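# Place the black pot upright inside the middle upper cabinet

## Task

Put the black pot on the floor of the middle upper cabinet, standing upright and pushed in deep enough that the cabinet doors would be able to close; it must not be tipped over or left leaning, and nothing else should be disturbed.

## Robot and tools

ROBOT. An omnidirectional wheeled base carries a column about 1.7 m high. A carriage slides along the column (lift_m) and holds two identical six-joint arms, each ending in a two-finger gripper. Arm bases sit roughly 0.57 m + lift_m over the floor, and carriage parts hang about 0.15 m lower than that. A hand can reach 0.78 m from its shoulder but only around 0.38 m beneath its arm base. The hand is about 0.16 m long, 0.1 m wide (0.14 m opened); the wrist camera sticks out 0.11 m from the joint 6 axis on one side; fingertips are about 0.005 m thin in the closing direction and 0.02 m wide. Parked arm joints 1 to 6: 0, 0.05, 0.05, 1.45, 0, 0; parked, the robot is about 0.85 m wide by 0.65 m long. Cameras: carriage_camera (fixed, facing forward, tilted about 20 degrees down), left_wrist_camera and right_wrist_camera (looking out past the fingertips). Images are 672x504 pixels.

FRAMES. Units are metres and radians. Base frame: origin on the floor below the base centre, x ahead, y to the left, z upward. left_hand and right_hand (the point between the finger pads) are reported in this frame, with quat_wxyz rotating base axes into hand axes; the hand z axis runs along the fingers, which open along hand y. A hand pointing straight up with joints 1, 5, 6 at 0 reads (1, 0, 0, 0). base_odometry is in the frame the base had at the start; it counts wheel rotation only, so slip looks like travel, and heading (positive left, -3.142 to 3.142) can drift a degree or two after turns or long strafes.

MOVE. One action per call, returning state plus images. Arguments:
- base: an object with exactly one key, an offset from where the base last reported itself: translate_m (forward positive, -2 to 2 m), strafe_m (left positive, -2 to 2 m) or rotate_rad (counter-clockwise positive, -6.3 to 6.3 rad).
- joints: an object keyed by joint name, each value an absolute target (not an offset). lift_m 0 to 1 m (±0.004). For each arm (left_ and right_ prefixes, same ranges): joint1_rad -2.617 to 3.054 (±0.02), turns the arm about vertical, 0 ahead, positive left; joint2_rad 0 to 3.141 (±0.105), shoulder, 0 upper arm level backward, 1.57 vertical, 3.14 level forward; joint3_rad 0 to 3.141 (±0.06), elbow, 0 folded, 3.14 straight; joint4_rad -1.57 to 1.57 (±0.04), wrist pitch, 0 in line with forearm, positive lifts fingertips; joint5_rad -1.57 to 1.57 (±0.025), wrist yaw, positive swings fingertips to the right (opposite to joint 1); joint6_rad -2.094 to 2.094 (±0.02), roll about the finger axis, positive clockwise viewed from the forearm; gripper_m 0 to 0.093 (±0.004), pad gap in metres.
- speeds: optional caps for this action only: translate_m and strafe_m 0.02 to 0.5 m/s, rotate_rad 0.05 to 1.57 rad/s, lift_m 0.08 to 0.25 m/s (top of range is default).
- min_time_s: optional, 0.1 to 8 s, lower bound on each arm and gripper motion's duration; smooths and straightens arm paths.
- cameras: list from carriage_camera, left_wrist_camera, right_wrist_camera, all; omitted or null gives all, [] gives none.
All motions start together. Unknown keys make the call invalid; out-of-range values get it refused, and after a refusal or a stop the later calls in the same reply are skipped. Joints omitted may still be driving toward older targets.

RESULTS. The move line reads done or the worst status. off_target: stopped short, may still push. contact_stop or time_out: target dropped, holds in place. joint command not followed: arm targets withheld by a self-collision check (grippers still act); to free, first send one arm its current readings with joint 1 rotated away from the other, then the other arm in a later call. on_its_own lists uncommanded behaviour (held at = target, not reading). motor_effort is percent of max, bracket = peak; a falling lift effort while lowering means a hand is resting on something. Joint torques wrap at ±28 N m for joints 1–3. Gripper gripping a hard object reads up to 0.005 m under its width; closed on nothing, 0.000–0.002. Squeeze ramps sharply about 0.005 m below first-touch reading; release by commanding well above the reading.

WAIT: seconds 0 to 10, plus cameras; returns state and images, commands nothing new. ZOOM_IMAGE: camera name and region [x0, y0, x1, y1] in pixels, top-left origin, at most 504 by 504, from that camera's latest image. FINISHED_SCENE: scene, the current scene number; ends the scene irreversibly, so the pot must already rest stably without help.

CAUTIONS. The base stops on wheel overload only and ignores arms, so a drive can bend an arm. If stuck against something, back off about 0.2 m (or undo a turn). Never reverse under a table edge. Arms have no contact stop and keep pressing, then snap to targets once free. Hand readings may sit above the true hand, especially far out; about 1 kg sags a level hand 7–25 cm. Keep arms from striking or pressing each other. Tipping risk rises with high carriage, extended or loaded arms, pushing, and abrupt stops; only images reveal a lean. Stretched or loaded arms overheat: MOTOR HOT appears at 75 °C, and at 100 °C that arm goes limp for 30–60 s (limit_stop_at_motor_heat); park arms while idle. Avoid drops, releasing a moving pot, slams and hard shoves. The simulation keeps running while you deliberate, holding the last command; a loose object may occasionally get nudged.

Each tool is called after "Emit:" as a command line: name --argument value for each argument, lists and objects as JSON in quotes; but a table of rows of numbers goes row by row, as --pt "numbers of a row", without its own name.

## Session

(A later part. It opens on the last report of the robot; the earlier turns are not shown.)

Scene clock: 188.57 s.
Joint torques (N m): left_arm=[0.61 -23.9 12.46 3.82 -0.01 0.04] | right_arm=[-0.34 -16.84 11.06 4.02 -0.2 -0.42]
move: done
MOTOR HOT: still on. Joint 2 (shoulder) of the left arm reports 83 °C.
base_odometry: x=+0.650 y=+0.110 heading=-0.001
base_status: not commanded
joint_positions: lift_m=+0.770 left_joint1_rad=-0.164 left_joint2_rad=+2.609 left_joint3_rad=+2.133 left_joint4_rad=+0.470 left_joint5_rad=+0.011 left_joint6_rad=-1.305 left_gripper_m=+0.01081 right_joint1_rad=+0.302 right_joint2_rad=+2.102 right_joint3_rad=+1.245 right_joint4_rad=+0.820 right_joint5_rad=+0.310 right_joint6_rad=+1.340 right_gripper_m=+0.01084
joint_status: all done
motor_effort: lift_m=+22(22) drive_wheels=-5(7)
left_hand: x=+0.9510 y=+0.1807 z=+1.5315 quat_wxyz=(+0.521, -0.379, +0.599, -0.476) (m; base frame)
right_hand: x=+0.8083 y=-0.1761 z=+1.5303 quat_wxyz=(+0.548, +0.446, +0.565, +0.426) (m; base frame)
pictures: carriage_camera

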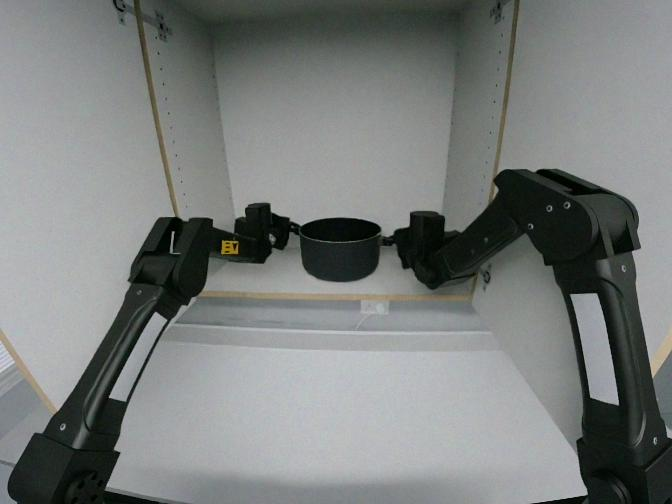

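Emit:
move --joints '{"lift_m": 0.755}' --speeds '{"lift_m": 0.08}' --cameras '["carriage_camera"]'

Emit:
zoom_image --camera "carriage_camera" --region '[240, 180, 440, 320]'

Scene clock: 189.50 s.
Joint torques (N m): left_arm=[0.61 -23.87 11.86 3.52 0 0.09] | right_arm=[-0.29 -16.73 10.48 3.66 -0.21 -0.43]
move: done
MOTOR HOT: still on. Joint 2 (shoulder) of the left arm reports 84 °C.
base_odometry: x=+0.650 y=+0.110 heading=-0.001
base_status: not commanded
joint_positions: lift_m=+0.755 left_joint1_rad=-0.164 left_joint2_rad=+2.609 left_joint3_rad=+2.140 left_joint4_rad=+0.495 left_joint5_rad=+0.012 left_joint6_rad=-1.309 left_gripper_m=+0.01067 right_joint1_rad=+0.301 right_joint2_rad=+2.102 right_joint3_rad=+1.253 right_joint4_rad=+0.851 right_joint5_rad=+0.310 right_joint6_rad=+1.340 right_gripper_m=+0.01084
joint_status: all done
motor_effort: lift_m=+21(22) drive_wheels=-5(6)
left_hand: x=+0.9513 y=+0.1806 z=+1.5258 quat_wxyz=(+0.528, -0.375, +0.589, -0.484) (m; base frame)
right_hand: x=+0.8096 y=-0.1758 z=+1.5266 quat_wxyz=(+0.556, +0.441, +0.552, +0.438) (m; base frame)
pictures: carriage_camera

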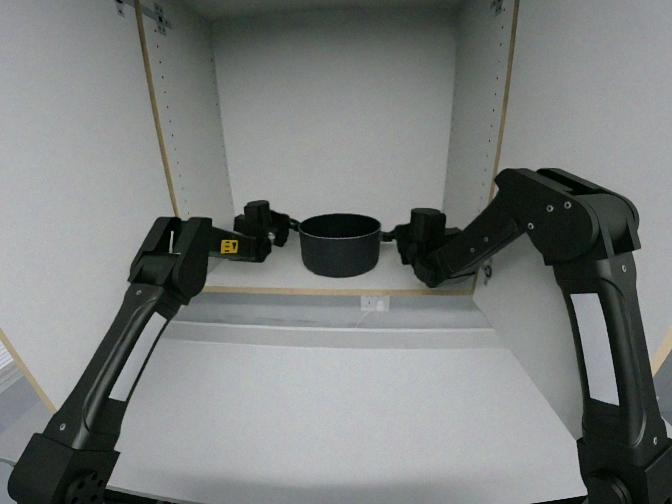

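Scaled by 2.520 from the camera's 672x504 image, which has a finer 960x720 frame.

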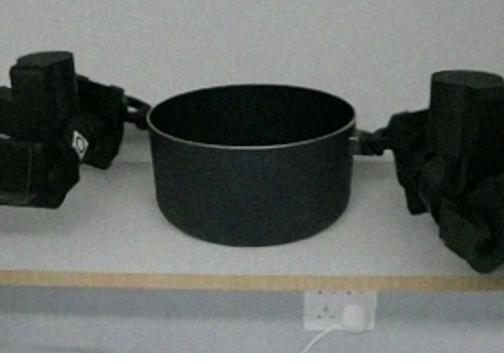

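Emit:
move --joints '{"lift_m": 0.725}' --speeds '{"lift_m": 0.08}' --cameras '["carriage_camera"]'

Emit:
zoom_image --camera "carriage_camera" --region '[240, 180, 440, 320]'

Scene clock: 190.83 s.
Joint torques (N m): left_arm=[0.64 -23.43 9.43 2.78 0.01 0.1] | right_arm=[-0.24 -16.29 8.8 2.83 -0.31 -0.53]
move: done
MOTOR HOT: still on. Joint 2 (shoulder) of the left arm reports 86 °C.
base_odometry: x=+0.650 y=+0.110 heading=-0.001
base_status: not commanded
joint_positions: lift_m=+0.725 left_joint1_rad=-0.164 left_joint2_rad=+2.606 left_joint3_rad=+2.166 left_joint4_rad=+0.557 left_joint5_rad=+0.011 left_joint6_rad=-1.309 left_gripper_m=+0.01053 right_joint1_rad=+0.301 right_joint2_rad=+2.098 right_joint3_rad=+1.277 right_joint4_rad=+0.924 right_joint5_rad=+0.315 right_joint6_rad=+1.351 right_gripper_m=+0.01098
joint_status: all done
on_its_own: left_joint4_rad moved +0.062 to your old target +0.595; right_joint4_rad moved +0.072 toward your old target +1.009
motor_effort: lift_m=+20(21) drive_wheels=+0(6)
left_hand: x=+0.9509 y=+0.1808 z=+1.5268 quat_wxyz=(+0.551, -0.356, +0.561, -0.505) (m; base frame)
right_hand: x=+0.8114 y=-0.1764 z=+1.5271 quat_wxyz=(+0.574, +0.432, +0.514, +0.468) (m; base frame)
pictures: carriage_camera

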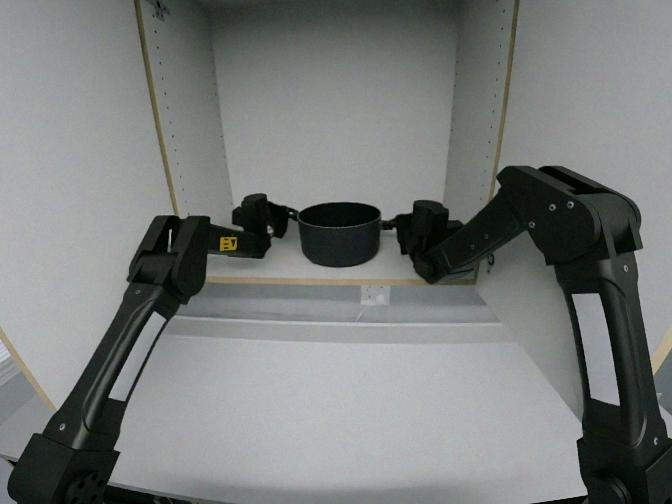

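Scaled by 2.520 from the camera's 672x504 image, which has a finer 960x720 frame.

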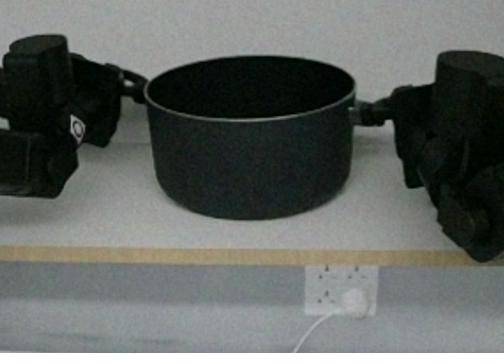

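Emit:
move --joints '{"left_joint2_rad": 2.595, "left_joint4_rad": 0.557, "right_joint2_rad": 2.088, "right_joint4_rad": 0.924}' --min_time_s 1 --cameras '[]'

Emit:
move --joints '{"left_gripper_m": 0.03, "right_gripper_m": 0.03}' --min_time_s 1.5

Scene clock: 193.77 s.
Joint torques (N m): left_arm=[0.62 -19.15 9.46 2.39 0.04 0.1] | right_arm=[-0.2 -13.5 8.13 2.14 -0.32 -0.55]
move: done
MOTOR HOT: still on. Joint 2 (shoulder) of the left arm reports 86 °C.
base_odometry: x=+0.650 y=+0.110 heading=-0.001
base_status: not commanded
joint_positions: lift_m=+0.725 left_joint1_rad=-0.164 left_joint2_rad=+2.606 left_joint3_rad=+2.166 left_joint4_rad=+0.554 left_joint5_rad=+0.009 left_joint6_rad=-1.309 left_gripper_m=+0.01053 right_joint1_rad=+0.301 right_joint2_rad=+2.098 right_joint3_rad=+1.285 right_joint4_rad=+0.901 right_joint5_rad=+0.315 right_joint6_rad=+1.351 right_gripper_m=+0.01098
joint_status: all done
motor_effort: lift_m=+20(20) drive_wheels=+2(2)
left_hand: x=+0.9510 y=+0.1811 z=+1.5259 quat_wxyz=(+0.551, -0.358, +0.561, -0.504) (m; base frame)
right_hand: x=+0.8127 y=-0.1760 z=+1.5252 quat_wxyz=(+0.572, +0.434, +0.519, +0.464) (m; base frame)
pictures: none
No camera images: "cameras" was empty.

Scene clock: 195.57 s.
Joint torques (N m): left_arm=[0.68 -19.1 9.33 2.61 0.04 0.09] | right_arm=[-0.23 -13.55 8.1 2.08 -0.21 -0.27]
move: done
MOTOR HOT: still on. Joint 2 (shoulder) of the left arm reports 85 °C.
base_odometry: x=+0.650 y=+0.110 heading=-0.001
base_status: not commanded
joint_positions: lift_m=+0.725 left_joint1_rad=-0.164 left_joint2_rad=+2.606 left_joint3_rad=+2.168 left_joint4_rad=+0.536 left_joint5_rad=+0.009 left_joint6_rad=-1.309 left_gripper_m=+0.02988 right_joint1_rad=+0.300 right_joint2_rad=+2.098 right_joint3_rad=+1.285 right_joint4_rad=+0.905 right_joint5_rad=+0.306 right_joint6_rad=+1.323 right_gripper_m=+0.02992
joint_status: all done
motor_effort: lift_m=+20(20) drive_wheels=+1(2)
left_hand: x=+0.9515 y=+0.1811 z=+1.5225 quat_wxyz=(+0.547, -0.361, +0.566, -0.500) (m; base frame)
right_hand: x=+0.8129 y=-0.1754 z=+1.5264 quat_wxyz=(+0.577, +0.424, +0.525, +0.459) (m; base frame)
pictures: carriage_camera, left_wrist_camera, right_wrist_camera

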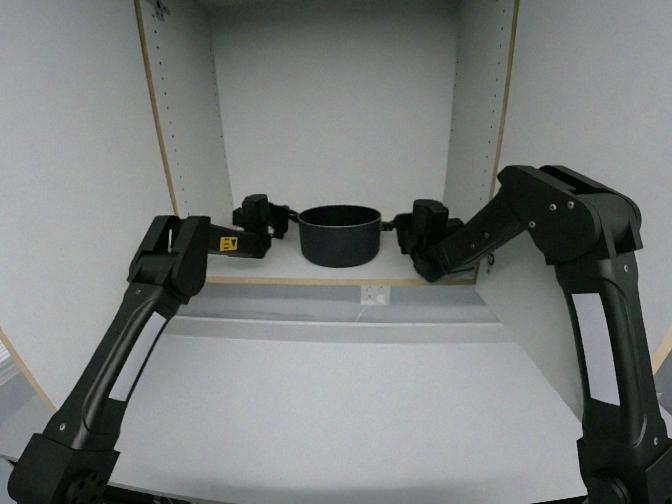

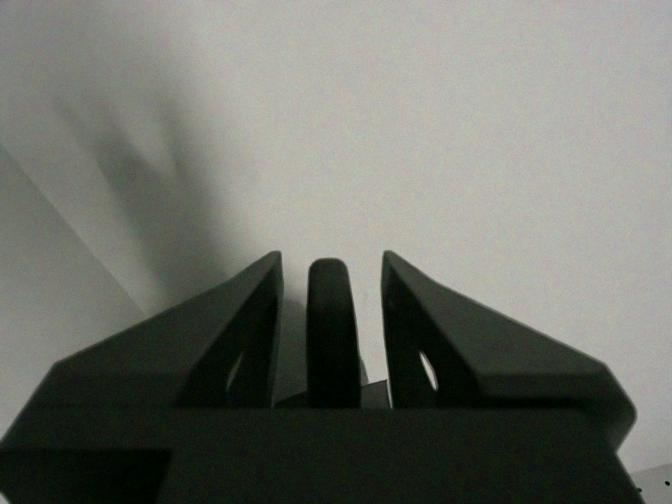

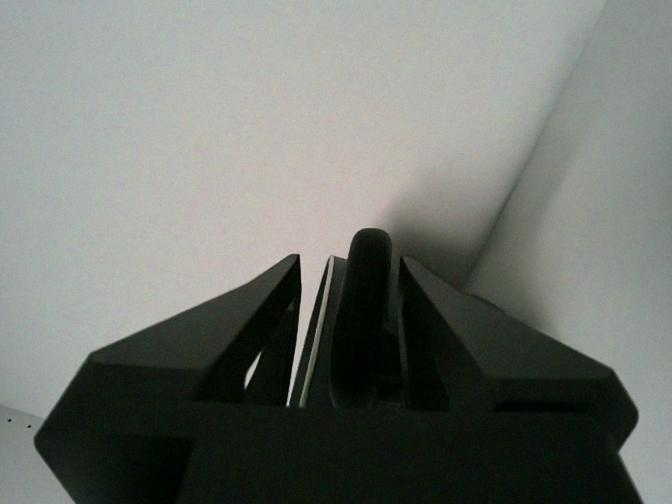

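Emit:
move --joints '{"left_gripper_m": 0.093, "right_gripper_m": 0.093}' --min_time_s 1 --cameras '["carriage_camera", "left_wrist_camera", "right_wrist_camera"]'

Emit:
move --base '{"translate_m": -0.15}' --speeds '{"translate_m": 0.1}' --cameras '["carriage_camera", "left_wrist_camera", "right_wrist_camera"]'

Scene clock: 198.27 s.
Joint torques (N m): left_arm=[0.57 -19.07 9.26 2.58 0.04 0.09] | right_arm=[-0.25 -13.48 8.06 2.08 -0.19 -0.25]
move: done
MOTOR HOT: still on. Joint 2 (shoulder) of the left arm reports 85 °C.
base_odometry: x=+0.650 y=+0.110 heading=-0.001
base_status: not commanded
joint_positions: lift_m=+0.725 left_joint1_rad=-0.164 left_joint2_rad=+2.606 left_joint3_rad=+2.168 left_joint4_rad=+0.536 left_joint5_rad=+0.009 left_joint6_rad=-1.309 left_gripper_m=+0.09286 right_joint1_rad=+0.300 right_joint2_rad=+2.098 right_joint3_rad=+1.285 right_joint4_rad=+0.907 right_joint5_rad=+0.306 right_joint6_rad=+1.323 right_gripper_m=+0.09288
joint_status: all done
motor_effort: lift_m=+20(20) drive_wheels=+2(2)
left_hand: x=+0.9515 y=+0.1811 z=+1.5225 quat_wxyz=(+0.547, -0.361, +0.566, -0.500) (m; base frame)
right_hand: x=+0.8128 y=-0.1754 z=+1.5266 quat_wxyz=(+0.578, +0.424, +0.525, +0.459) (m; base frame)
pictures: carriage_camera, left_wrist_camera, right_wrist_camera

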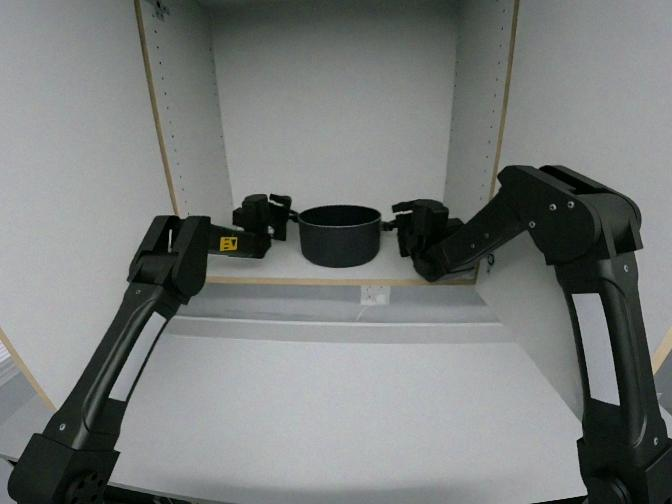

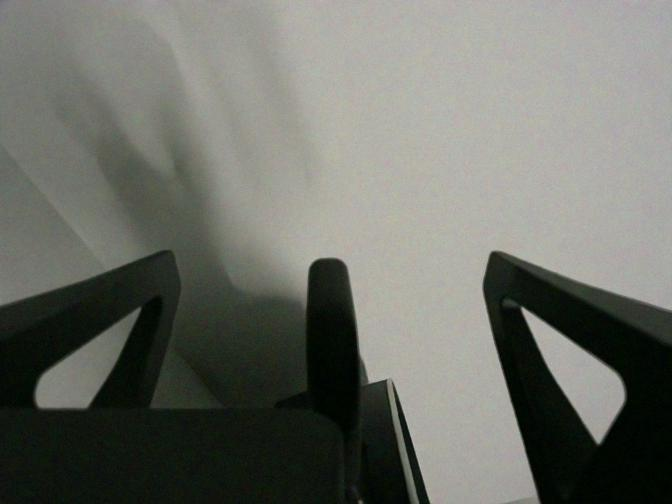

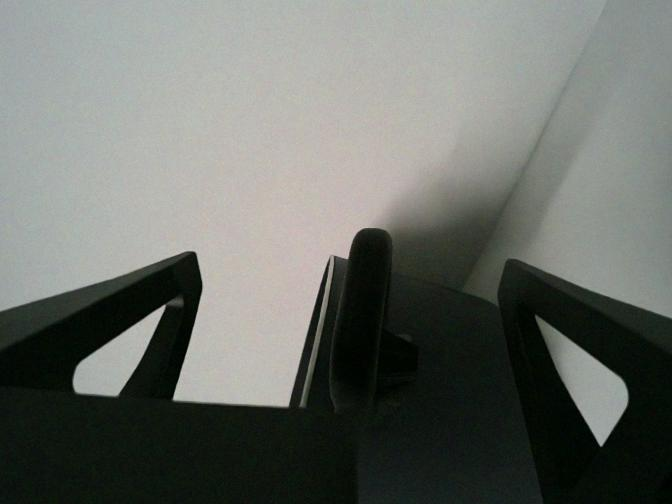

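Scene clock: 200.47 s.
Joint torques (N m): left_arm=[0.43 -19.1 9.31 2.57 0.02 0.1] | right_arm=[-0.18 -13.29 8.09 2.04 -0.2 -0.26]
move: done
MOTOR HOT: still on. Joint 2 (shoulder) of the left arm reports 85 °C.
base_odometry: x=+0.500 y=+0.110 heading=-0.001
base_status: done
joint_positions: lift_m=+0.725 left_joint1_rad=-0.162 left_joint2_rad=+2.606 left_joint3_rad=+2.168 left_joint4_rad=+0.537 left_joint5_rad=+0.009 left_joint6_rad=-1.309 left_gripper_m=+0.09286 right_joint1_rad=+0.299 right_joint2_rad=+2.098 right_joint3_rad=+1.285 right_joint4_rad=+0.911 right_joint5_rad=+0.304 right_joint6_rad=+1.323 right_gripper_m=+0.09288
joint_status: not commanded
motor_effort: lift_m=+20(20) drive_wheels=-5(12)
left_hand: x=+0.9518 y=+0.1831 z=+1.5227 quat_wxyz=(+0.548, -0.362, +0.565, -0.500) (m; base frame)
right_hand: x=+0.8128 y=-0.1753 z=+1.5277 quat_wxyz=(+0.578, +0.423, +0.524, +0.461) (m; base frame)
pictures: carriage_camera, left_wrist_camera, right_wrist_camera

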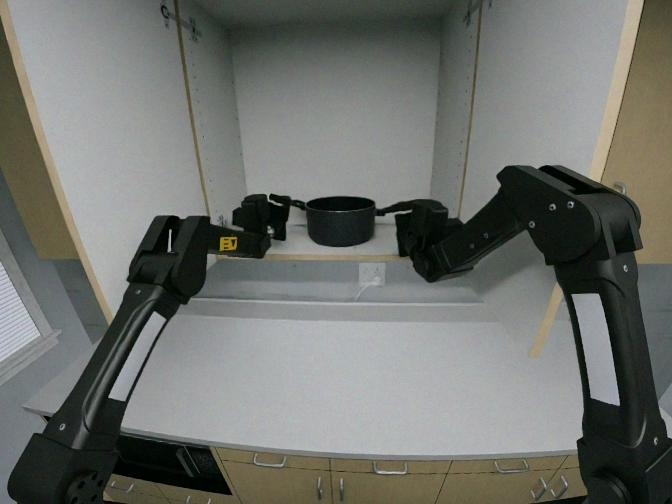

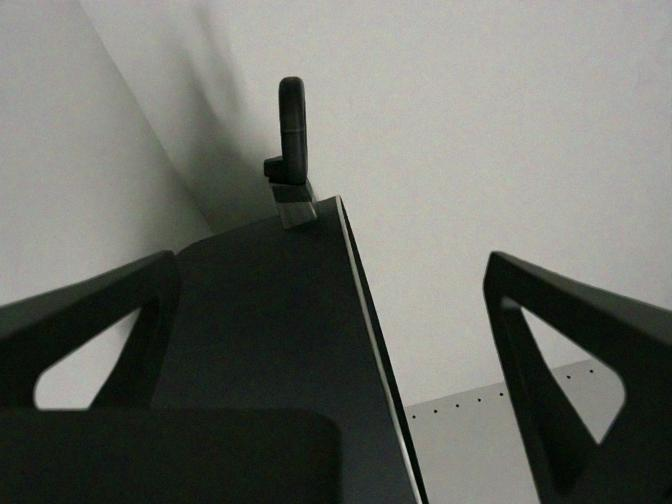

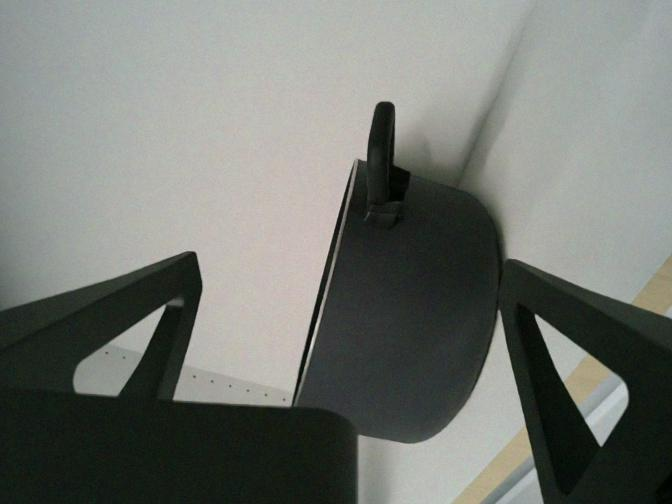

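Emit:
move --base '{"translate_m": -0.45}' --speeds '{"translate_m": 0.25}' --cameras '["carriage_camera"]'

Emit:
move --joints '{"lift_m": 0.6, "left_joint1_rad": 0, "left_joint2_rad": 0.6, "left_joint3_rad": 0.3, "left_joint4_rad": 0.9, "left_joint5_rad": 0, "left_joint6_rad": 0, "right_joint1_rad": 0, "right_joint2_rad": 0.6, "right_joint3_rad": 0.3, "right_joint4_rad": 0.9, "right_joint5_rad": 0, "right_joint6_rad": 0}' --min_time_s 3 --cameras '["carriage_camera"]'

Emit:
zoom_image --camera "carriage_camera" --region '[180, 40, 500, 280]'

Scene clock: 204.43 s.
Joint torques (N m): left_arm=[0.32 -19.14 9.28 2.58 0.03 0.1] | right_arm=[-0.18 -13.41 8.05 2.02 -0.18 -0.22]
move: done
MOTOR HOT: still on. Joint 2 (shoulder) of the left arm reports 84 °C.
base_odometry: x=+0.050 y=+0.110 heading=-0.001
base_status: done
joint_positions: lift_m=+0.725 left_joint1_rad=-0.161 left_joint2_rad=+2.606 left_joint3_rad=+2.168 left_joint4_rad=+0.537 left_joint5_rad=+0.009 left_joint6_rad=-1.309 left_gripper_m=+0.09286 right_joint1_rad=+0.300 right_joint2_rad=+2.098 right_joint3_rad=+1.285 right_joint4_rad=+0.912 right_joint5_rad=+0.304 right_joint6_rad=+1.323 right_gripper_m=+0.09288
joint_status: not commanded
motor_effort: lift_m=+20(20) drive_wheels=-3(7)
left_hand: x=+0.9519 y=+0.1839 z=+1.5227 quat_wxyz=(+0.548, -0.362, +0.565, -0.499) (m; base frame)
right_hand: x=+0.8127 y=-0.1750 z=+1.5278 quat_wxyz=(+0.578, +0.423, +0.524, +0.461) (m; base frame)
pictures: carriage_camera

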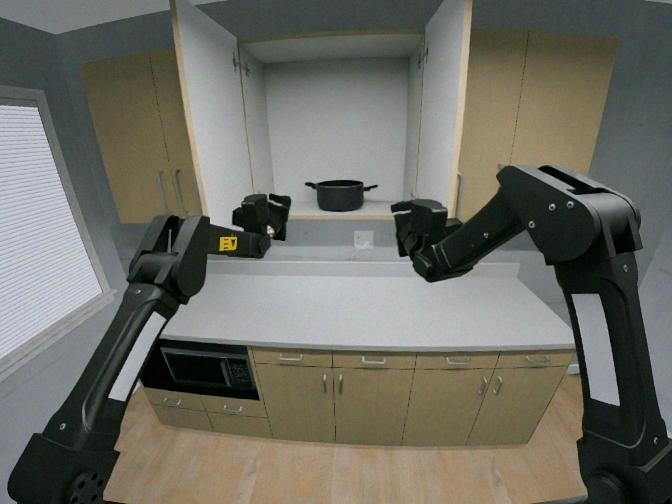

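Scene clock: 207.73 s.
Joint torques (N m): left_arm=[0.54 -0.17 6.06 2.06 -0.06 0.16] | right_arm=[-0.58 0.24 5.67 1.37 -0.22 -0.16]
move: done
MOTOR HOT: still on. Joint 2 (shoulder) of the left arm reports 83 °C.
base_odometry: x=+0.050 y=+0.110 heading=-0.001
base_status: not commanded
joint_positions: lift_m=+0.600 left_joint1_rad=-0.006 left_joint2_rad=+0.604 left_joint3_rad=+0.304 left_joint4_rad=+0.873 left_joint5_rad=+0.009 left_joint6_rad=-0.013 left_gripper_m=+0.09287 right_joint1_rad=+0.005 right_joint2_rad=+0.605 right_joint3_rad=+0.308 right_joint4_rad=+0.904 right_joint5_rad=+0.016 right_joint6_rad=+0.014 right_gripper_m=+0.09289
joint_status: all done
motor_effort: lift_m=+21(22) drive_wheels=-3(4)
left_hand: x=+0.4840 y=+0.3003 z=+1.5557 quat_wxyz=(+0.878, +0.002, +0.479, -0.011) (m; base frame)
right_hand: x=+0.4792 y=-0.3047 z=+1.5642 quat_wxyz=(+0.886, +0.009, +0.463, +0.005) (m; base frame)
pictures: carriage_camera

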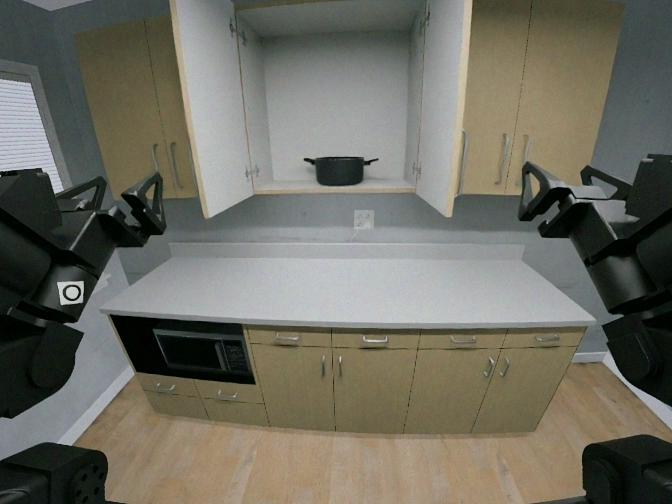

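Scaled by 1.575 from the camera's 672x504 image, which has a finer 960x720 frame.

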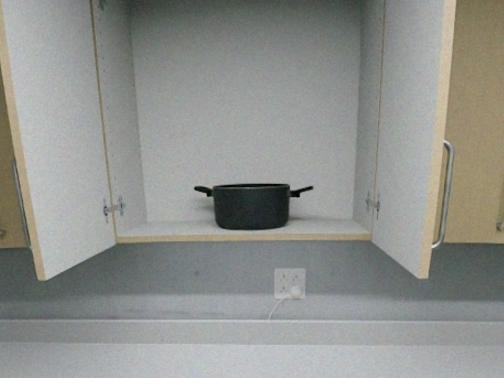

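Emit:
move --joints '{"lift_m": 0.3, "left_joint1_rad": 0, "left_joint2_rad": 0.05, "left_joint3_rad": 0.05, "left_joint4_rad": 1.45, "left_joint5_rad": 0, "left_joint6_rad": 0, "right_joint1_rad": 0, "right_joint2_rad": 0.05, "right_joint3_rad": 0.05, "right_joint4_rad": 1.45, "right_joint5_rad": 0, "right_joint6_rad": 0}' --min_time_s 3 --cameras '["carriage_camera"]'

Emit:
wait --seconds 10 --cameras '[]'

Emit:
wait --seconds 10 --cameras '[]'

Scene clock: 214.07 s.
Joint torques (N m): left_arm=[0.54 3.62 4.63 0.03 -0.06 0.13] | right_arm=[-0.5 3.64 4.31 -0.11 -0.19 -0.14]
move: done
MOTOR HOT: still on. Joint 2 (shoulder) of the left arm reports 77 °C.
base_odometry: x=+0.050 y=+0.110 heading=-0.001
base_status: not commanded
joint_positions: lift_m=+0.300 left_joint1_rad=-0.006 left_joint2_rad=+0.055 left_joint3_rad=+0.054 left_joint4_rad=+1.435 left_joint5_rad=+0.009 left_joint6_rad=-0.010 left_gripper_m=+0.09287 right_joint1_rad=+0.005 right_joint2_rad=+0.056 right_joint3_rad=+0.058 right_joint4_rad=+1.439 right_joint5_rad=+0.013 right_joint6_rad=+0.013 right_gripper_m=+0.09289
joint_status: all done
motor_effort: lift_m=+21(22) drive_wheels=-2(4)
left_hand: x=+0.2576 y=+0.3018 z=+1.3057 quat_wxyz=(+0.998, +0.004, +0.068, -0.009) (m; base frame)
right_hand: x=+0.2556 y=-0.3055 z=+1.3069 quat_wxyz=(+0.998, +0.007, +0.064, +0.009) (m; base frame)
pictures: carriage_camera

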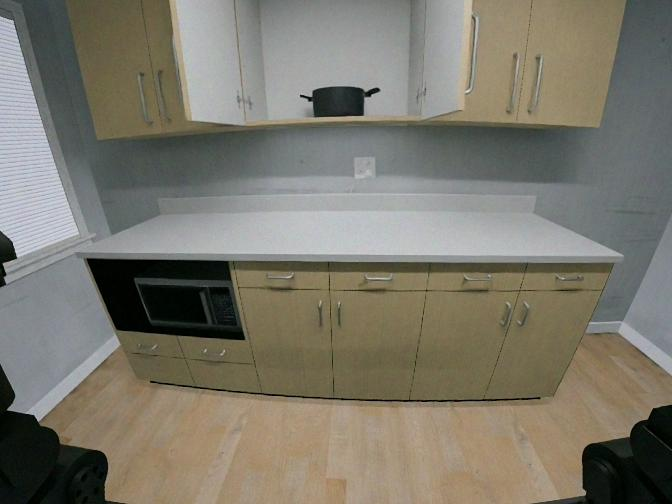

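Scene clock: 224.07 s.
Joint torques (N m): left_arm=[0.53 3.66 4.53 0.01 -0.05 0.15] | right_arm=[-0.53 3.81 4.38 -0.17 -0.2 -0.14]
MOTOR HOT: cleared for the motors of the left arm.
base_odometry: x=+0.050 y=+0.110 heading=-0.001
base_status: not commanded
joint_positions: lift_m=+0.300 left_joint1_rad=-0.006 left_joint2_rad=+0.055 left_joint3_rad=+0.054 left_joint4_rad=+1.437 left_joint5_rad=+0.009 left_joint6_rad=-0.010 left_gripper_m=+0.09287 right_joint1_rad=+0.005 right_joint2_rad=+0.056 right_joint3_rad=+0.057 right_joint4_rad=+1.442 right_joint5_rad=+0.013 right_joint6_rad=+0.013 right_gripper_m=+0.09289
joint_status: all done
motor_effort: lift_m=+21(22) drive_wheels=-2(4)
left_hand: x=+0.2571 y=+0.3018 z=+1.3057 quat_wxyz=(+0.998, +0.004, +0.067, -0.009) (m; base frame)
right_hand: x=+0.2552 y=-0.3055 z=+1.3069 quat_wxyz=(+0.998, +0.007, +0.064, +0.009) (m; base frame)
wait: 10.00 s; at rest by 0.27 s
pictures: none
No camera images: "cameras" was empty.

Scene clock: 234.07 s.
Joint torques (N m): left_arm=[0.59 3.6 4.52 -0.01 -0.07 0.14] | right_arm=[-0.59 3.78 4.41 -0.17 -0.18 -0.13]
base_odometry: x=+0.050 y=+0.110 heading=-0.001
base_status: not commanded
joint_positions: lift_m=+0.300 left_joint1_rad=-0.006 left_joint2_rad=+0.055 left_joint3_rad=+0.054 left_joint4_rad=+1.437 left_joint5_rad=+0.009 left_joint6_rad=-0.010 left_gripper_m=+0.09287 right_joint1_rad=+0.005 right_joint2_rad=+0.056 right_joint3_rad=+0.057 right_joint4_rad=+1.442 right_joint5_rad=+0.013 right_joint6_rad=+0.013 right_gripper_m=+0.09289
joint_status: all done
motor_effort: lift_m=+21(22) drive_wheels=-1(4)
left_hand: x=+0.2570 y=+0.3018 z=+1.3058 quat_wxyz=(+0.998, +0.004, +0.067, -0.009) (m; base frame)
right_hand: x=+0.2551 y=-0.3055 z=+1.3069 quat_wxyz=(+0.998, +0.007, +0.063, +0.009) (m; base frame)
wait: 10.00 s; at rest by 0.27 s
pictures: none
No camera images: "cameras" was empty.

Emit:
move --joints '{"lift_m": 0.5, "left_joint1_rad": -0.2, "left_joint2_rad": 1.989, "left_joint3_rad": 1.197, "left_joint4_rad": 0.79, "left_joint5_rad": 0, "left_joint6_rad": 0, "right_joint1_rad": 0.2, "right_joint2_rad": 1.989, "right_joint3_rad": 1.197, "right_joint4_rad": 0.79, "right_joint5_rad": 0, "right_joint6_rad": 0, "left_gripper_m": 0.0, "right_gripper_m": 0.0}' --min_time_s 3

Emit:
zoom_image --camera "carriage_camera" --region '[220, 190, 320, 270]'

Emit:
zoom_image --camera "carriage_camera" --region '[350, 190, 450, 270]'

Scene clock: 238.77 s.
Joint torques (N m): left_arm=[-0.66 -12.11 8.77 2.43 -0.04 0.15] | right_arm=[0.31 -11.08 8.55 2 -0.13 -0.16]
move: done
base_odometry: x=+0.050 y=+0.110 heading=-0.001
base_status: not commanded
joint_positions: lift_m=+0.500 left_joint1_rad=-0.194 left_joint2_rad=+1.986 left_joint3_rad=+1.168 left_joint4_rad=+0.789 left_joint5_rad=+0.009 left_joint6_rad=-0.010 left_gripper_m=+0.00019 right_joint1_rad=+0.195 right_joint2_rad=+1.985 right_joint3_rad=+1.165 right_joint4_rad=+0.791 right_joint5_rad=+0.012 right_joint6_rad=+0.012 right_gripper_m=+0.00021
joint_status: all done
motor_effort: lift_m=+23(28) drive_wheels=-2(4)
left_hand: x=+0.7950 y=+0.1895 z=+1.2841 quat_wxyz=(+0.693, +0.069, +0.714, -0.074) (m; base frame)
right_hand: x=+0.7951 y=-0.1928 z=+1.2839 quat_wxyz=(+0.693, -0.061, +0.715, +0.067) (m; base frame)
pictures: carriage_camera, left_wrist_camera, right_wrist_camera

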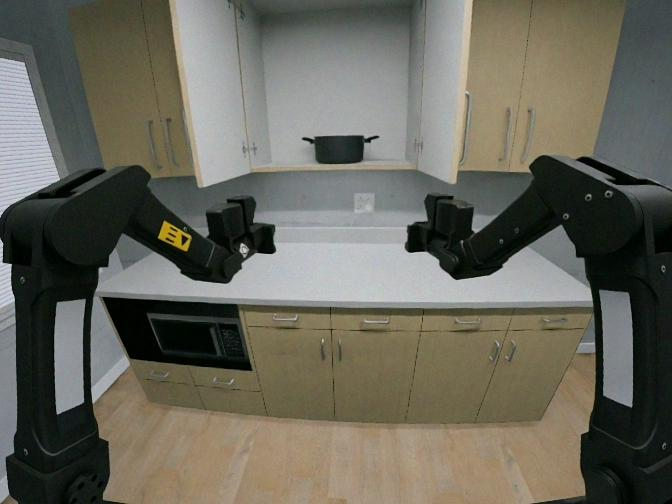

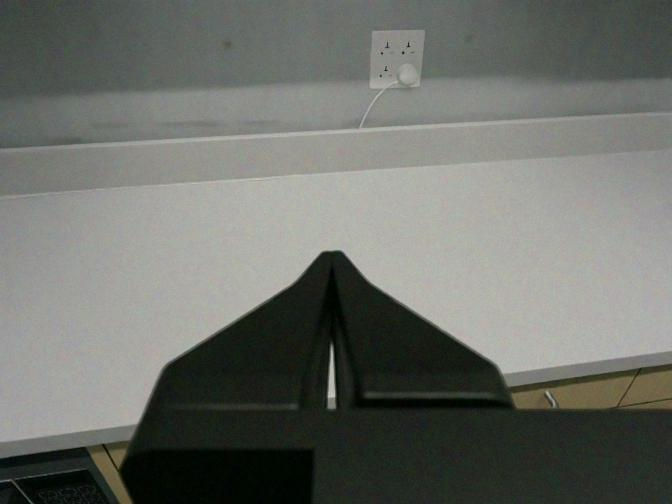

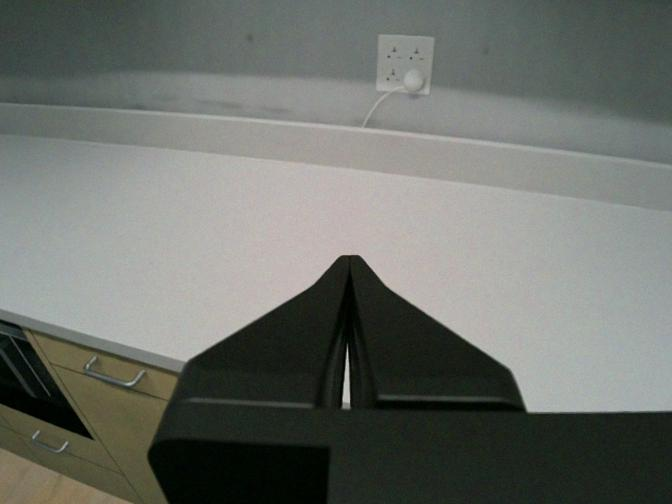

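Scaled by 5.040 from the camera's 672x504 image, which has a finer 960x720 frame.

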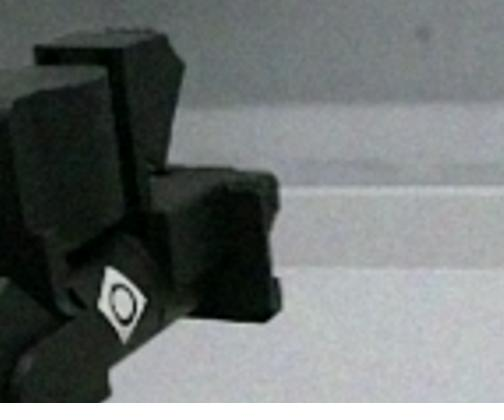

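Scaled by 5.040 from the camera's 672x504 image, which has a finer 960x720 frame.

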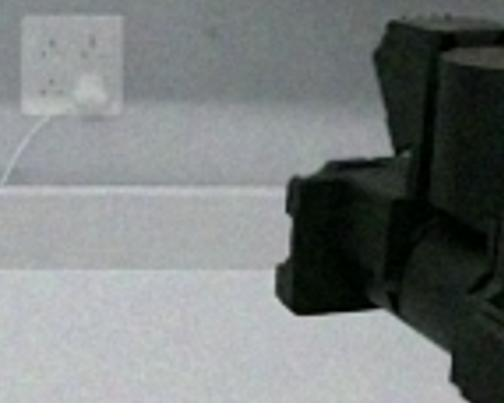

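Emit:
move --joints '{"lift_m": 0.3, "left_joint1_rad": 0, "left_joint2_rad": 0.05, "left_joint3_rad": 0.05, "left_joint4_rad": 1.45, "left_joint5_rad": 0, "left_joint6_rad": 0, "right_joint1_rad": 0, "right_joint2_rad": 0.05, "right_joint3_rad": 0.05, "right_joint4_rad": 1.45, "right_joint5_rad": 0, "right_joint6_rad": 0}' --min_time_s 3 --cameras '[]'

Emit:
wait --seconds 10 --cameras '[]'

Emit:
wait --seconds 10 --cameras '[]'

Emit:
wait --seconds 10 --cameras '[]'

Emit:
wait --seconds 10 --cameras '[]'

Emit:
wait --seconds 10 --cameras '[]'

Emit:
wait --seconds 10 --cameras '[]'

Emit:
wait --seconds 10 --cameras '[]'

Emit:
wait --seconds 10 --cameras '[]'

Emit:
wait --seconds 10 --cameras '[]'

Emit:
wait --seconds 10 --cameras '[]'

Emit:
wait --seconds 10 --cameras '[]'

Emit:
wait --seconds 10 --cameras '[]'

Emit:
wait --seconds 10 --cameras '[]'

Emit:
wait --seconds 10 --cameras '[]'

Emit:
wait --seconds 10 --cameras '["carriage_camera"]'

Scene clock: 246.73 s.
Joint torques (N m): left_arm=[0.55 3.6 4.49 0.02 -0.07 0.14] | right_arm=[-0.62 3.84 4.36 -0.14 -0.2 -0.14]
move: done
base_odometry: x=+0.050 y=+0.110 heading=-0.001
base_status: not commanded
joint_positions: lift_m=+0.300 left_joint1_rad=-0.006 left_joint2_rad=+0.055 left_joint3_rad=+0.054 left_joint4_rad=+1.435 left_joint5_rad=+0.009 left_joint6_rad=-0.010 left_gripper_m=+0.00019 right_joint1_rad=+0.006 right_joint2_rad=+0.055 right_joint3_rad=+0.057 right_joint4_rad=+1.440 right_joint5_rad=+0.012 right_joint6_rad=+0.012 right_gripper_m=+0.00021
joint_status: all done
motor_effort: lift_m=+21(22) drive_wheels=-2(3)
left_hand: x=+0.2576 y=+0.3018 z=+1.3056 quat_wxyz=(+0.998, +0.004, +0.068, -0.009) (m; base frame)
right_hand: x=+0.2555 y=-0.3054 z=+1.3068 quat_wxyz=(+0.998, +0.006, +0.064, +0.009) (m; base frame)
pictures: none
No camera images: "cameras" was empty.

Scene clock: 256.73 s.
Joint torques (N m): left_arm=[0.54 3.59 4.53 0.01 -0.06 0.13] | right_arm=[-0.59 3.67 4.37 -0.16 -0.16 -0.17]
base_odometry: x=+0.050 y=+0.110 heading=-0.001
base_status: not commanded
joint_positions: lift_m=+0.300 left_joint1_rad=-0.006 left_joint2_rad=+0.055 left_joint3_rad=+0.053 left_joint4_rad=+1.437 left_joint5_rad=+0.009 left_joint6_rad=-0.010 left_gripper_m=+0.00019 right_joint1_rad=+0.005 right_joint2_rad=+0.055 right_joint3_rad=+0.057 right_joint4_rad=+1.442 right_joint5_rad=+0.012 right_joint6_rad=+0.012 right_gripper_m=+0.00021
joint_status: all done
motor_effort: lift_m=+21(22) drive_wheels=-1(3)
left_hand: x=+0.2573 y=+0.3018 z=+1.3056 quat_wxyz=(+0.998, +0.004, +0.067, -0.008) (m; base frame)
right_hand: x=+0.2552 y=-0.3054 z=+1.3067 quat_wxyz=(+0.998, +0.006, +0.064, +0.008) (m; base frame)
wait: 10.00 s; at rest by 0.27 s
pictures: none
No camera images: "cameras" was empty.

Scene clock: 266.73 s.
Joint torques (N m): left_arm=[0.5 3.66 4.52 -0.01 -0.05 0.14] | right_arm=[-0.55 3.78 4.33 -0.16 -0.16 -0.15]
base_odometry: x=+0.050 y=+0.110 heading=-0.001
base_status: not commanded
joint_positions: lift_m=+0.300 left_joint1_rad=-0.006 left_joint2_rad=+0.055 left_joint3_rad=+0.053 left_joint4_rad=+1.437 left_joint5_rad=+0.009 left_joint6_rad=-0.010 left_gripper_m=+0.00019 right_joint1_rad=+0.005 right_joint2_rad=+0.055 right_joint3_rad=+0.057 right_joint4_rad=+1.442 right_joint5_rad=+0.012 right_joint6_rad=+0.012 right_gripper_m=+0.00021
joint_status: all done
motor_effort: lift_m=+21(22) drive_wheels=-2(3)
left_hand: x=+0.2572 y=+0.3018 z=+1.3056 quat_wxyz=(+0.998, +0.004, +0.067, -0.008) (m; base frame)
right_hand: x=+0.2551 y=-0.3054 z=+1.3068 quat_wxyz=(+0.998, +0.006, +0.063, +0.008) (m; base frame)
wait: 10.00 s; at rest by 0.27 s
pictures: none
No camera images: "cameras" was empty.

Scene clock: 276.73 s.
Joint torques (N m): left_arm=[0.53 3.63 4.56 0 -0.08 0.15] | right_arm=[-0.57 3.74 4.4 -0.15 -0.18 -0.17]
base_odometry: x=+0.050 y=+0.110 heading=-0.001
base_status: not commanded
joint_positions: lift_m=+0.300 left_joint1_rad=-0.006 left_joint2_rad=+0.055 left_joint3_rad=+0.053 left_joint4_rad=+1.437 left_joint5_rad=+0.009 left_joint6_rad=-0.010 left_gripper_m=+0.00019 right_joint1_rad=+0.005 right_joint2_rad=+0.055 right_joint3_rad=+0.057 right_joint4_rad=+1.443 right_joint5_rad=+0.012 right_joint6_rad=+0.012 right_gripper_m=+0.00021
joint_status: all done
motor_effort: lift_m=+21(22) drive_wheels=-1(3)
left_hand: x=+0.2572 y=+0.3018 z=+1.3056 quat_wxyz=(+0.998, +0.004, +0.067, -0.008) (m; base frame)
right_hand: x=+0.2550 y=-0.3054 z=+1.3068 quat_wxyz=(+0.998, +0.006, +0.063, +0.008) (m; base frame)
wait: 10.00 s; at rest by 0.27 s
pictures: none
No camera images: "cameras" was empty.

Scene clock: 286.73 s.
Joint torques (N m): left_arm=[0.54 3.66 4.55 0 -0.08 0.13] | right_arm=[-0.62 3.81 4.41 -0.18 -0.18 -0.15]
base_odometry: x=+0.050 y=+0.110 heading=-0.001
base_status: not commanded
joint_positions: lift_m=+0.300 left_joint1_rad=-0.006 left_joint2_rad=+0.055 left_joint3_rad=+0.053 left_joint4_rad=+1.437 left_joint5_rad=+0.009 left_joint6_rad=-0.010 left_gripper_m=+0.00019 right_joint1_rad=+0.005 right_joint2_rad=+0.055 right_joint3_rad=+0.057 right_joint4_rad=+1.443 right_joint5_rad=+0.012 right_joint6_rad=+0.012 right_gripper_m=+0.00021
joint_status: all done
motor_effort: lift_m=+21(22) drive_wheels=-1(3)
left_hand: x=+0.2572 y=+0.3018 z=+1.3056 quat_wxyz=(+0.998, +0.004, +0.067, -0.008) (m; base frame)
right_hand: x=+0.2550 y=-0.3054 z=+1.3068 quat_wxyz=(+0.998, +0.006, +0.063, +0.008) (m; base frame)
wait: 10.00 s; at rest by 0.27 s
pictures: none
No camera images: "cameras" was empty.

Scene clock: 296.73 s.
Joint torques (N m): left_arm=[0.53 3.63 4.56 0.02 -0.05 0.14] | right_arm=[-0.53 3.71 4.29 -0.18 -0.17 -0.17]
base_odometry: x=+0.050 y=+0.110 heading=-0.001
base_status: not commanded
joint_positions: lift_m=+0.300 left_joint1_rad=-0.006 left_joint2_rad=+0.055 left_joint3_rad=+0.053 left_joint4_rad=+1.437 left_joint5_rad=+0.009 left_joint6_rad=-0.010 left_gripper_m=+0.00019 right_joint1_rad=+0.005 right_joint2_rad=+0.055 right_joint3_rad=+0.057 right_joint4_rad=+1.443 right_joint5_rad=+0.012 right_joint6_rad=+0.012 right_gripper_m=+0.00021
joint_status: all done
motor_effort: lift_m=+21(22) drive_wheels=-1(3)
left_hand: x=+0.2572 y=+0.3018 z=+1.3056 quat_wxyz=(+0.998, +0.004, +0.067, -0.008) (m; base frame)
right_hand: x=+0.2550 y=-0.3054 z=+1.3068 quat_wxyz=(+0.998, +0.006, +0.063, +0.008) (m; base frame)
wait: 10.00 s; at rest by 0.27 s
pictures: none
No camera images: "cameras" was empty.

Scene clock: 306.73 s.
Joint torques (N m): left_arm=[0.5 3.64 4.52 0.02 -0.06 0.15] | right_arm=[-0.55 3.73 4.36 -0.16 -0.16 -0.14]
base_odometry: x=+0.050 y=+0.110 heading=-0.001
base_status: not commanded
joint_positions: lift_m=+0.300 left_joint1_rad=-0.006 left_joint2_rad=+0.055 left_joint3_rad=+0.053 left_joint4_rad=+1.437 left_joint5_rad=+0.009 left_joint6_rad=-0.010 left_gripper_m=+0.00019 right_joint1_rad=+0.005 right_joint2_rad=+0.055 right_joint3_rad=+0.057 right_joint4_rad=+1.443 right_joint5_rad=+0.012 right_joint6_rad=+0.012 right_gripper_m=+0.00021
joint_status: all done
motor_effort: lift_m=+21(22) drive_wheels=-2(3)
left_hand: x=+0.2572 y=+0.3018 z=+1.3056 quat_wxyz=(+0.998, +0.004, +0.067, -0.008) (m; base frame)
right_hand: x=+0.2550 y=-0.3054 z=+1.3068 quat_wxyz=(+0.998, +0.006, +0.063, +0.008) (m; base frame)
wait: 10.00 s; at rest by 0.27 s
pictures: none
No camera images: "cameras" was empty.

Scene clock: 316.73 s.
Joint torques (N m): left_arm=[0.54 3.66 4.59 0.02 -0.06 0.15] | right_arm=[-0.61 3.77 4.37 -0.16 -0.18 -0.13]
base_odometry: x=+0.050 y=+0.110 heading=-0.001
base_status: not commanded
joint_positions: lift_m=+0.300 left_joint1_rad=-0.006 left_joint2_rad=+0.055 left_joint3_rad=+0.053 left_joint4_rad=+1.437 left_joint5_rad=+0.009 left_joint6_rad=-0.010 left_gripper_m=+0.00019 right_joint1_rad=+0.005 right_joint2_rad=+0.055 right_joint3_rad=+0.057 right_joint4_rad=+1.443 right_joint5_rad=+0.012 right_joint6_rad=+0.012 right_gripper_m=+0.00021
joint_status: all done
motor_effort: lift_m=+21(22) drive_wheels=-1(3)
left_hand: x=+0.2572 y=+0.3018 z=+1.3056 quat_wxyz=(+0.998, +0.004, +0.067, -0.008) (m; base frame)
right_hand: x=+0.2550 y=-0.3054 z=+1.3068 quat_wxyz=(+0.998, +0.006, +0.063, +0.008) (m; base frame)
wait: 10.00 s; at rest by 0.27 s
pictures: none
No camera images: "cameras" was empty.

Scene clock: 326.73 s.
Joint torques (N m): left_arm=[0.53 3.63 4.53 0 -0.06 0.13] | right_arm=[-0.51 3.74 4.38 -0.14 -0.17 -0.14]
base_odometry: x=+0.050 y=+0.110 heading=-0.001
base_status: not commanded
joint_positions: lift_m=+0.300 left_joint1_rad=-0.006 left_joint2_rad=+0.055 left_joint3_rad=+0.053 left_joint4_rad=+1.437 left_joint5_rad=+0.009 left_joint6_rad=-0.010 left_gripper_m=+0.00019 right_joint1_rad=+0.005 right_joint2_rad=+0.055 right_joint3_rad=+0.057 right_joint4_rad=+1.443 right_joint5_rad=+0.012 right_joint6_rad=+0.012 right_gripper_m=+0.00021
joint_status: all done
motor_effort: lift_m=+21(22) drive_wheels=-1(3)
left_hand: x=+0.2572 y=+0.3018 z=+1.3056 quat_wxyz=(+0.998, +0.004, +0.067, -0.008) (m; base frame)
right_hand: x=+0.2550 y=-0.3054 z=+1.3068 quat_wxyz=(+0.998, +0.006, +0.063, +0.008) (m; base frame)
wait: 10.00 s; at rest by 0.27 s
pictures: none
No camera images: "cameras" was empty.

Scene clock: 336.73 s.
Joint torques (N m): left_arm=[0.51 3.64 4.56 0 -0.06 0.15] | right_arm=[-0.55 3.74 4.38 -0.18 -0.18 -0.16]
base_odometry: x=+0.050 y=+0.110 heading=-0.001
base_status: not commanded
joint_positions: lift_m=+0.300 left_joint1_rad=-0.006 left_joint2_rad=+0.055 left_joint3_rad=+0.053 left_joint4_rad=+1.437 left_joint5_rad=+0.009 left_joint6_rad=-0.010 left_gripper_m=+0.00019 right_joint1_rad=+0.005 right_joint2_rad=+0.055 right_joint3_rad=+0.057 right_joint4_rad=+1.443 right_joint5_rad=+0.012 right_joint6_rad=+0.012 right_gripper_m=+0.00021
joint_status: all done
motor_effort: lift_m=+21(22) drive_wheels=-1(3)
left_hand: x=+0.2572 y=+0.3018 z=+1.3056 quat_wxyz=(+0.998, +0.004, +0.067, -0.008) (m; base frame)
right_hand: x=+0.2550 y=-0.3054 z=+1.3068 quat_wxyz=(+0.998, +0.006, +0.063, +0.008) (m; base frame)
wait: 10.00 s; at rest by 0.27 s
pictures: none
No camera images: "cameras" was empty.

Scene clock: 346.73 s.
Joint torques (N m): left_arm=[0.53 3.63 4.51 0.01 -0.08 0.14] | right_arm=[-0.57 3.73 4.3 -0.18 -0.19 -0.17]
base_odometry: x=+0.050 y=+0.110 heading=-0.001
base_status: not commanded
joint_positions: lift_m=+0.300 left_joint1_rad=-0.006 left_joint2_rad=+0.055 left_joint3_rad=+0.053 left_joint4_rad=+1.437 left_joint5_rad=+0.009 left_joint6_rad=-0.010 left_gripper_m=+0.00019 right_joint1_rad=+0.005 right_joint2_rad=+0.055 right_joint3_rad=+0.057 right_joint4_rad=+1.443 right_joint5_rad=+0.012 right_joint6_rad=+0.012 right_gripper_m=+0.00021
joint_status: all done
motor_effort: lift_m=+21(22) drive_wheels=-1(3)
left_hand: x=+0.2572 y=+0.3018 z=+1.3056 quat_wxyz=(+0.998, +0.004, +0.067, -0.008) (m; base frame)
right_hand: x=+0.2550 y=-0.3054 z=+1.3068 quat_wxyz=(+0.998, +0.006, +0.063, +0.008) (m; base frame)
wait: 10.00 s; at rest by 0.27 s
pictures: none
No camera images: "cameras" was empty.

Scene clock: 356.73 s.
Joint torques (N m): left_arm=[0.53 3.64 4.55 -0.02 -0.05 0.14] | right_arm=[-0.57 3.75 4.34 -0.18 -0.17 -0.14]
base_odometry: x=+0.050 y=+0.110 heading=-0.001
base_status: not commanded
joint_positions: lift_m=+0.300 left_joint1_rad=-0.006 left_joint2_rad=+0.055 left_joint3_rad=+0.053 left_joint4_rad=+1.437 left_joint5_rad=+0.009 left_joint6_rad=-0.010 left_gripper_m=+0.00019 right_joint1_rad=+0.005 right_joint2_rad=+0.055 right_joint3_rad=+0.057 right_joint4_rad=+1.443 right_joint5_rad=+0.012 right_joint6_rad=+0.012 right_gripper_m=+0.00021
joint_status: all done
motor_effort: lift_m=+21(22) drive_wheels=-2(3)
left_hand: x=+0.2572 y=+0.3018 z=+1.3056 quat_wxyz=(+0.998, +0.004, +0.067, -0.008) (m; base frame)
right_hand: x=+0.2550 y=-0.3054 z=+1.3068 quat_wxyz=(+0.998, +0.006, +0.063, +0.008) (m; base frame)
wait: 10.00 s; at rest by 0.27 s
pictures: none
No camera images: "cameras" was empty.

Scene clock: 366.73 s.
Joint torques (N m): left_arm=[0.53 3.66 4.57 0.01 -0.06 0.14] | right_arm=[-0.57 3.7 4.4 -0.16 -0.17 -0.13]
base_odometry: x=+0.050 y=+0.110 heading=-0.001
base_status: not commanded
joint_positions: lift_m=+0.300 left_joint1_rad=-0.006 left_joint2_rad=+0.055 left_joint3_rad=+0.053 left_joint4_rad=+1.437 left_joint5_rad=+0.009 left_joint6_rad=-0.010 left_gripper_m=+0.00019 right_joint1_rad=+0.005 right_joint2_rad=+0.055 right_joint3_rad=+0.057 right_joint4_rad=+1.443 right_joint5_rad=+0.012 right_joint6_rad=+0.012 right_gripper_m=+0.00021
joint_status: all done
motor_effort: lift_m=+21(22) drive_wheels=-2(3)
left_hand: x=+0.2572 y=+0.3018 z=+1.3056 quat_wxyz=(+0.998, +0.004, +0.067, -0.008) (m; base frame)
right_hand: x=+0.2550 y=-0.3054 z=+1.3068 quat_wxyz=(+0.998, +0.006, +0.063, +0.008) (m; base frame)
wait: 10.00 s; at rest by 0.27 s
pictures: none
No camera images: "cameras" was empty.

Scene clock: 376.73 s.
Joint torques (N m): left_arm=[0.53 3.62 4.6 0 -0.06 0.14] | right_arm=[-0.53 3.73 4.4 -0.15 -0.18 -0.16]
base_odometry: x=+0.050 y=+0.110 heading=-0.001
base_status: not commanded
joint_positions: lift_m=+0.300 left_joint1_rad=-0.006 left_joint2_rad=+0.055 left_joint3_rad=+0.053 left_joint4_rad=+1.437 left_joint5_rad=+0.009 left_joint6_rad=-0.010 left_gripper_m=+0.00019 right_joint1_rad=+0.005 right_joint2_rad=+0.055 right_joint3_rad=+0.057 right_joint4_rad=+1.443 right_joint5_rad=+0.012 right_joint6_rad=+0.012 right_gripper_m=+0.00021
joint_status: all done
motor_effort: lift_m=+21(22) drive_wheels=-1(3)
left_hand: x=+0.2572 y=+0.3018 z=+1.3056 quat_wxyz=(+0.998, +0.004, +0.067, -0.008) (m; base frame)
right_hand: x=+0.2550 y=-0.3054 z=+1.3068 quat_wxyz=(+0.998, +0.006, +0.063, +0.008) (m; base frame)
wait: 10.00 s; at rest by 0.27 s
pictures: none
No camera images: "cameras" was empty.

Scene clock: 386.73 s.
Joint torques (N m): left_arm=[0.55 3.62 4.63 0.01 -0.06 0.15] | right_arm=[-0.58 3.71 4.29 -0.17 -0.17 -0.12]
base_odometry: x=+0.050 y=+0.110 heading=-0.001
base_status: not commanded
joint_positions: lift_m=+0.300 left_joint1_rad=-0.006 left_joint2_rad=+0.055 left_joint3_rad=+0.053 left_joint4_rad=+1.437 left_joint5_rad=+0.009 left_joint6_rad=-0.010 left_gripper_m=+0.00019 right_joint1_rad=+0.005 right_joint2_rad=+0.055 right_joint3_rad=+0.057 right_joint4_rad=+1.443 right_joint5_rad=+0.012 right_joint6_rad=+0.012 right_gripper_m=+0.00021
joint_status: all done
motor_effort: lift_m=+21(22) drive_wheels=-2(3)
left_hand: x=+0.2572 y=+0.3018 z=+1.3056 quat_wxyz=(+0.998, +0.004, +0.067, -0.008) (m; base frame)
right_hand: x=+0.2550 y=-0.3054 z=+1.3068 quat_wxyz=(+0.998, +0.006, +0.063, +0.008) (m; base frame)
wait: 10.00 s; at rest by 0.27 s
pictures: none
No camera images: "cameras" was empty.

Scene clock: 396.73 s.
Joint torques (N m): left_arm=[0.5 3.63 4.53 0 -0.05 0.14] | right_arm=[-0.5 3.74 4.36 -0.15 -0.18 -0.16]
base_odometry: x=+0.050 y=+0.110 heading=-0.001
base_status: not commanded
joint_positions: lift_m=+0.300 left_joint1_rad=-0.006 left_joint2_rad=+0.055 left_joint3_rad=+0.053 left_joint4_rad=+1.437 left_joint5_rad=+0.009 left_joint6_rad=-0.010 left_gripper_m=+0.00019 right_joint1_rad=+0.005 right_joint2_rad=+0.055 right_joint3_rad=+0.057 right_joint4_rad=+1.443 right_joint5_rad=+0.012 right_joint6_rad=+0.012 right_gripper_m=+0.00021
joint_status: all done
motor_effort: lift_m=+21(22) drive_wheels=-2(3)
left_hand: x=+0.2572 y=+0.3018 z=+1.3056 quat_wxyz=(+0.998, +0.004, +0.067, -0.008) (m; base frame)
right_hand: x=+0.2550 y=-0.3054 z=+1.3068 quat_wxyz=(+0.998, +0.006, +0.063, +0.008) (m; base frame)
wait: 10.00 s; at rest by 0.27 s
pictures: carriage_camera

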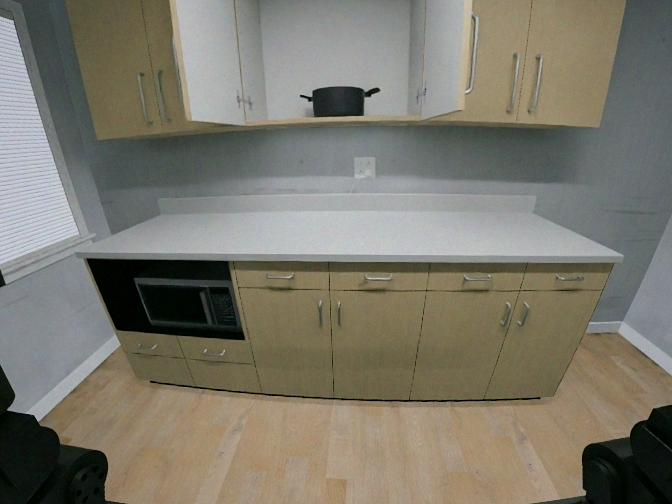

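Emit:
finished_scene --scene 1

The scene is finished: the task was done.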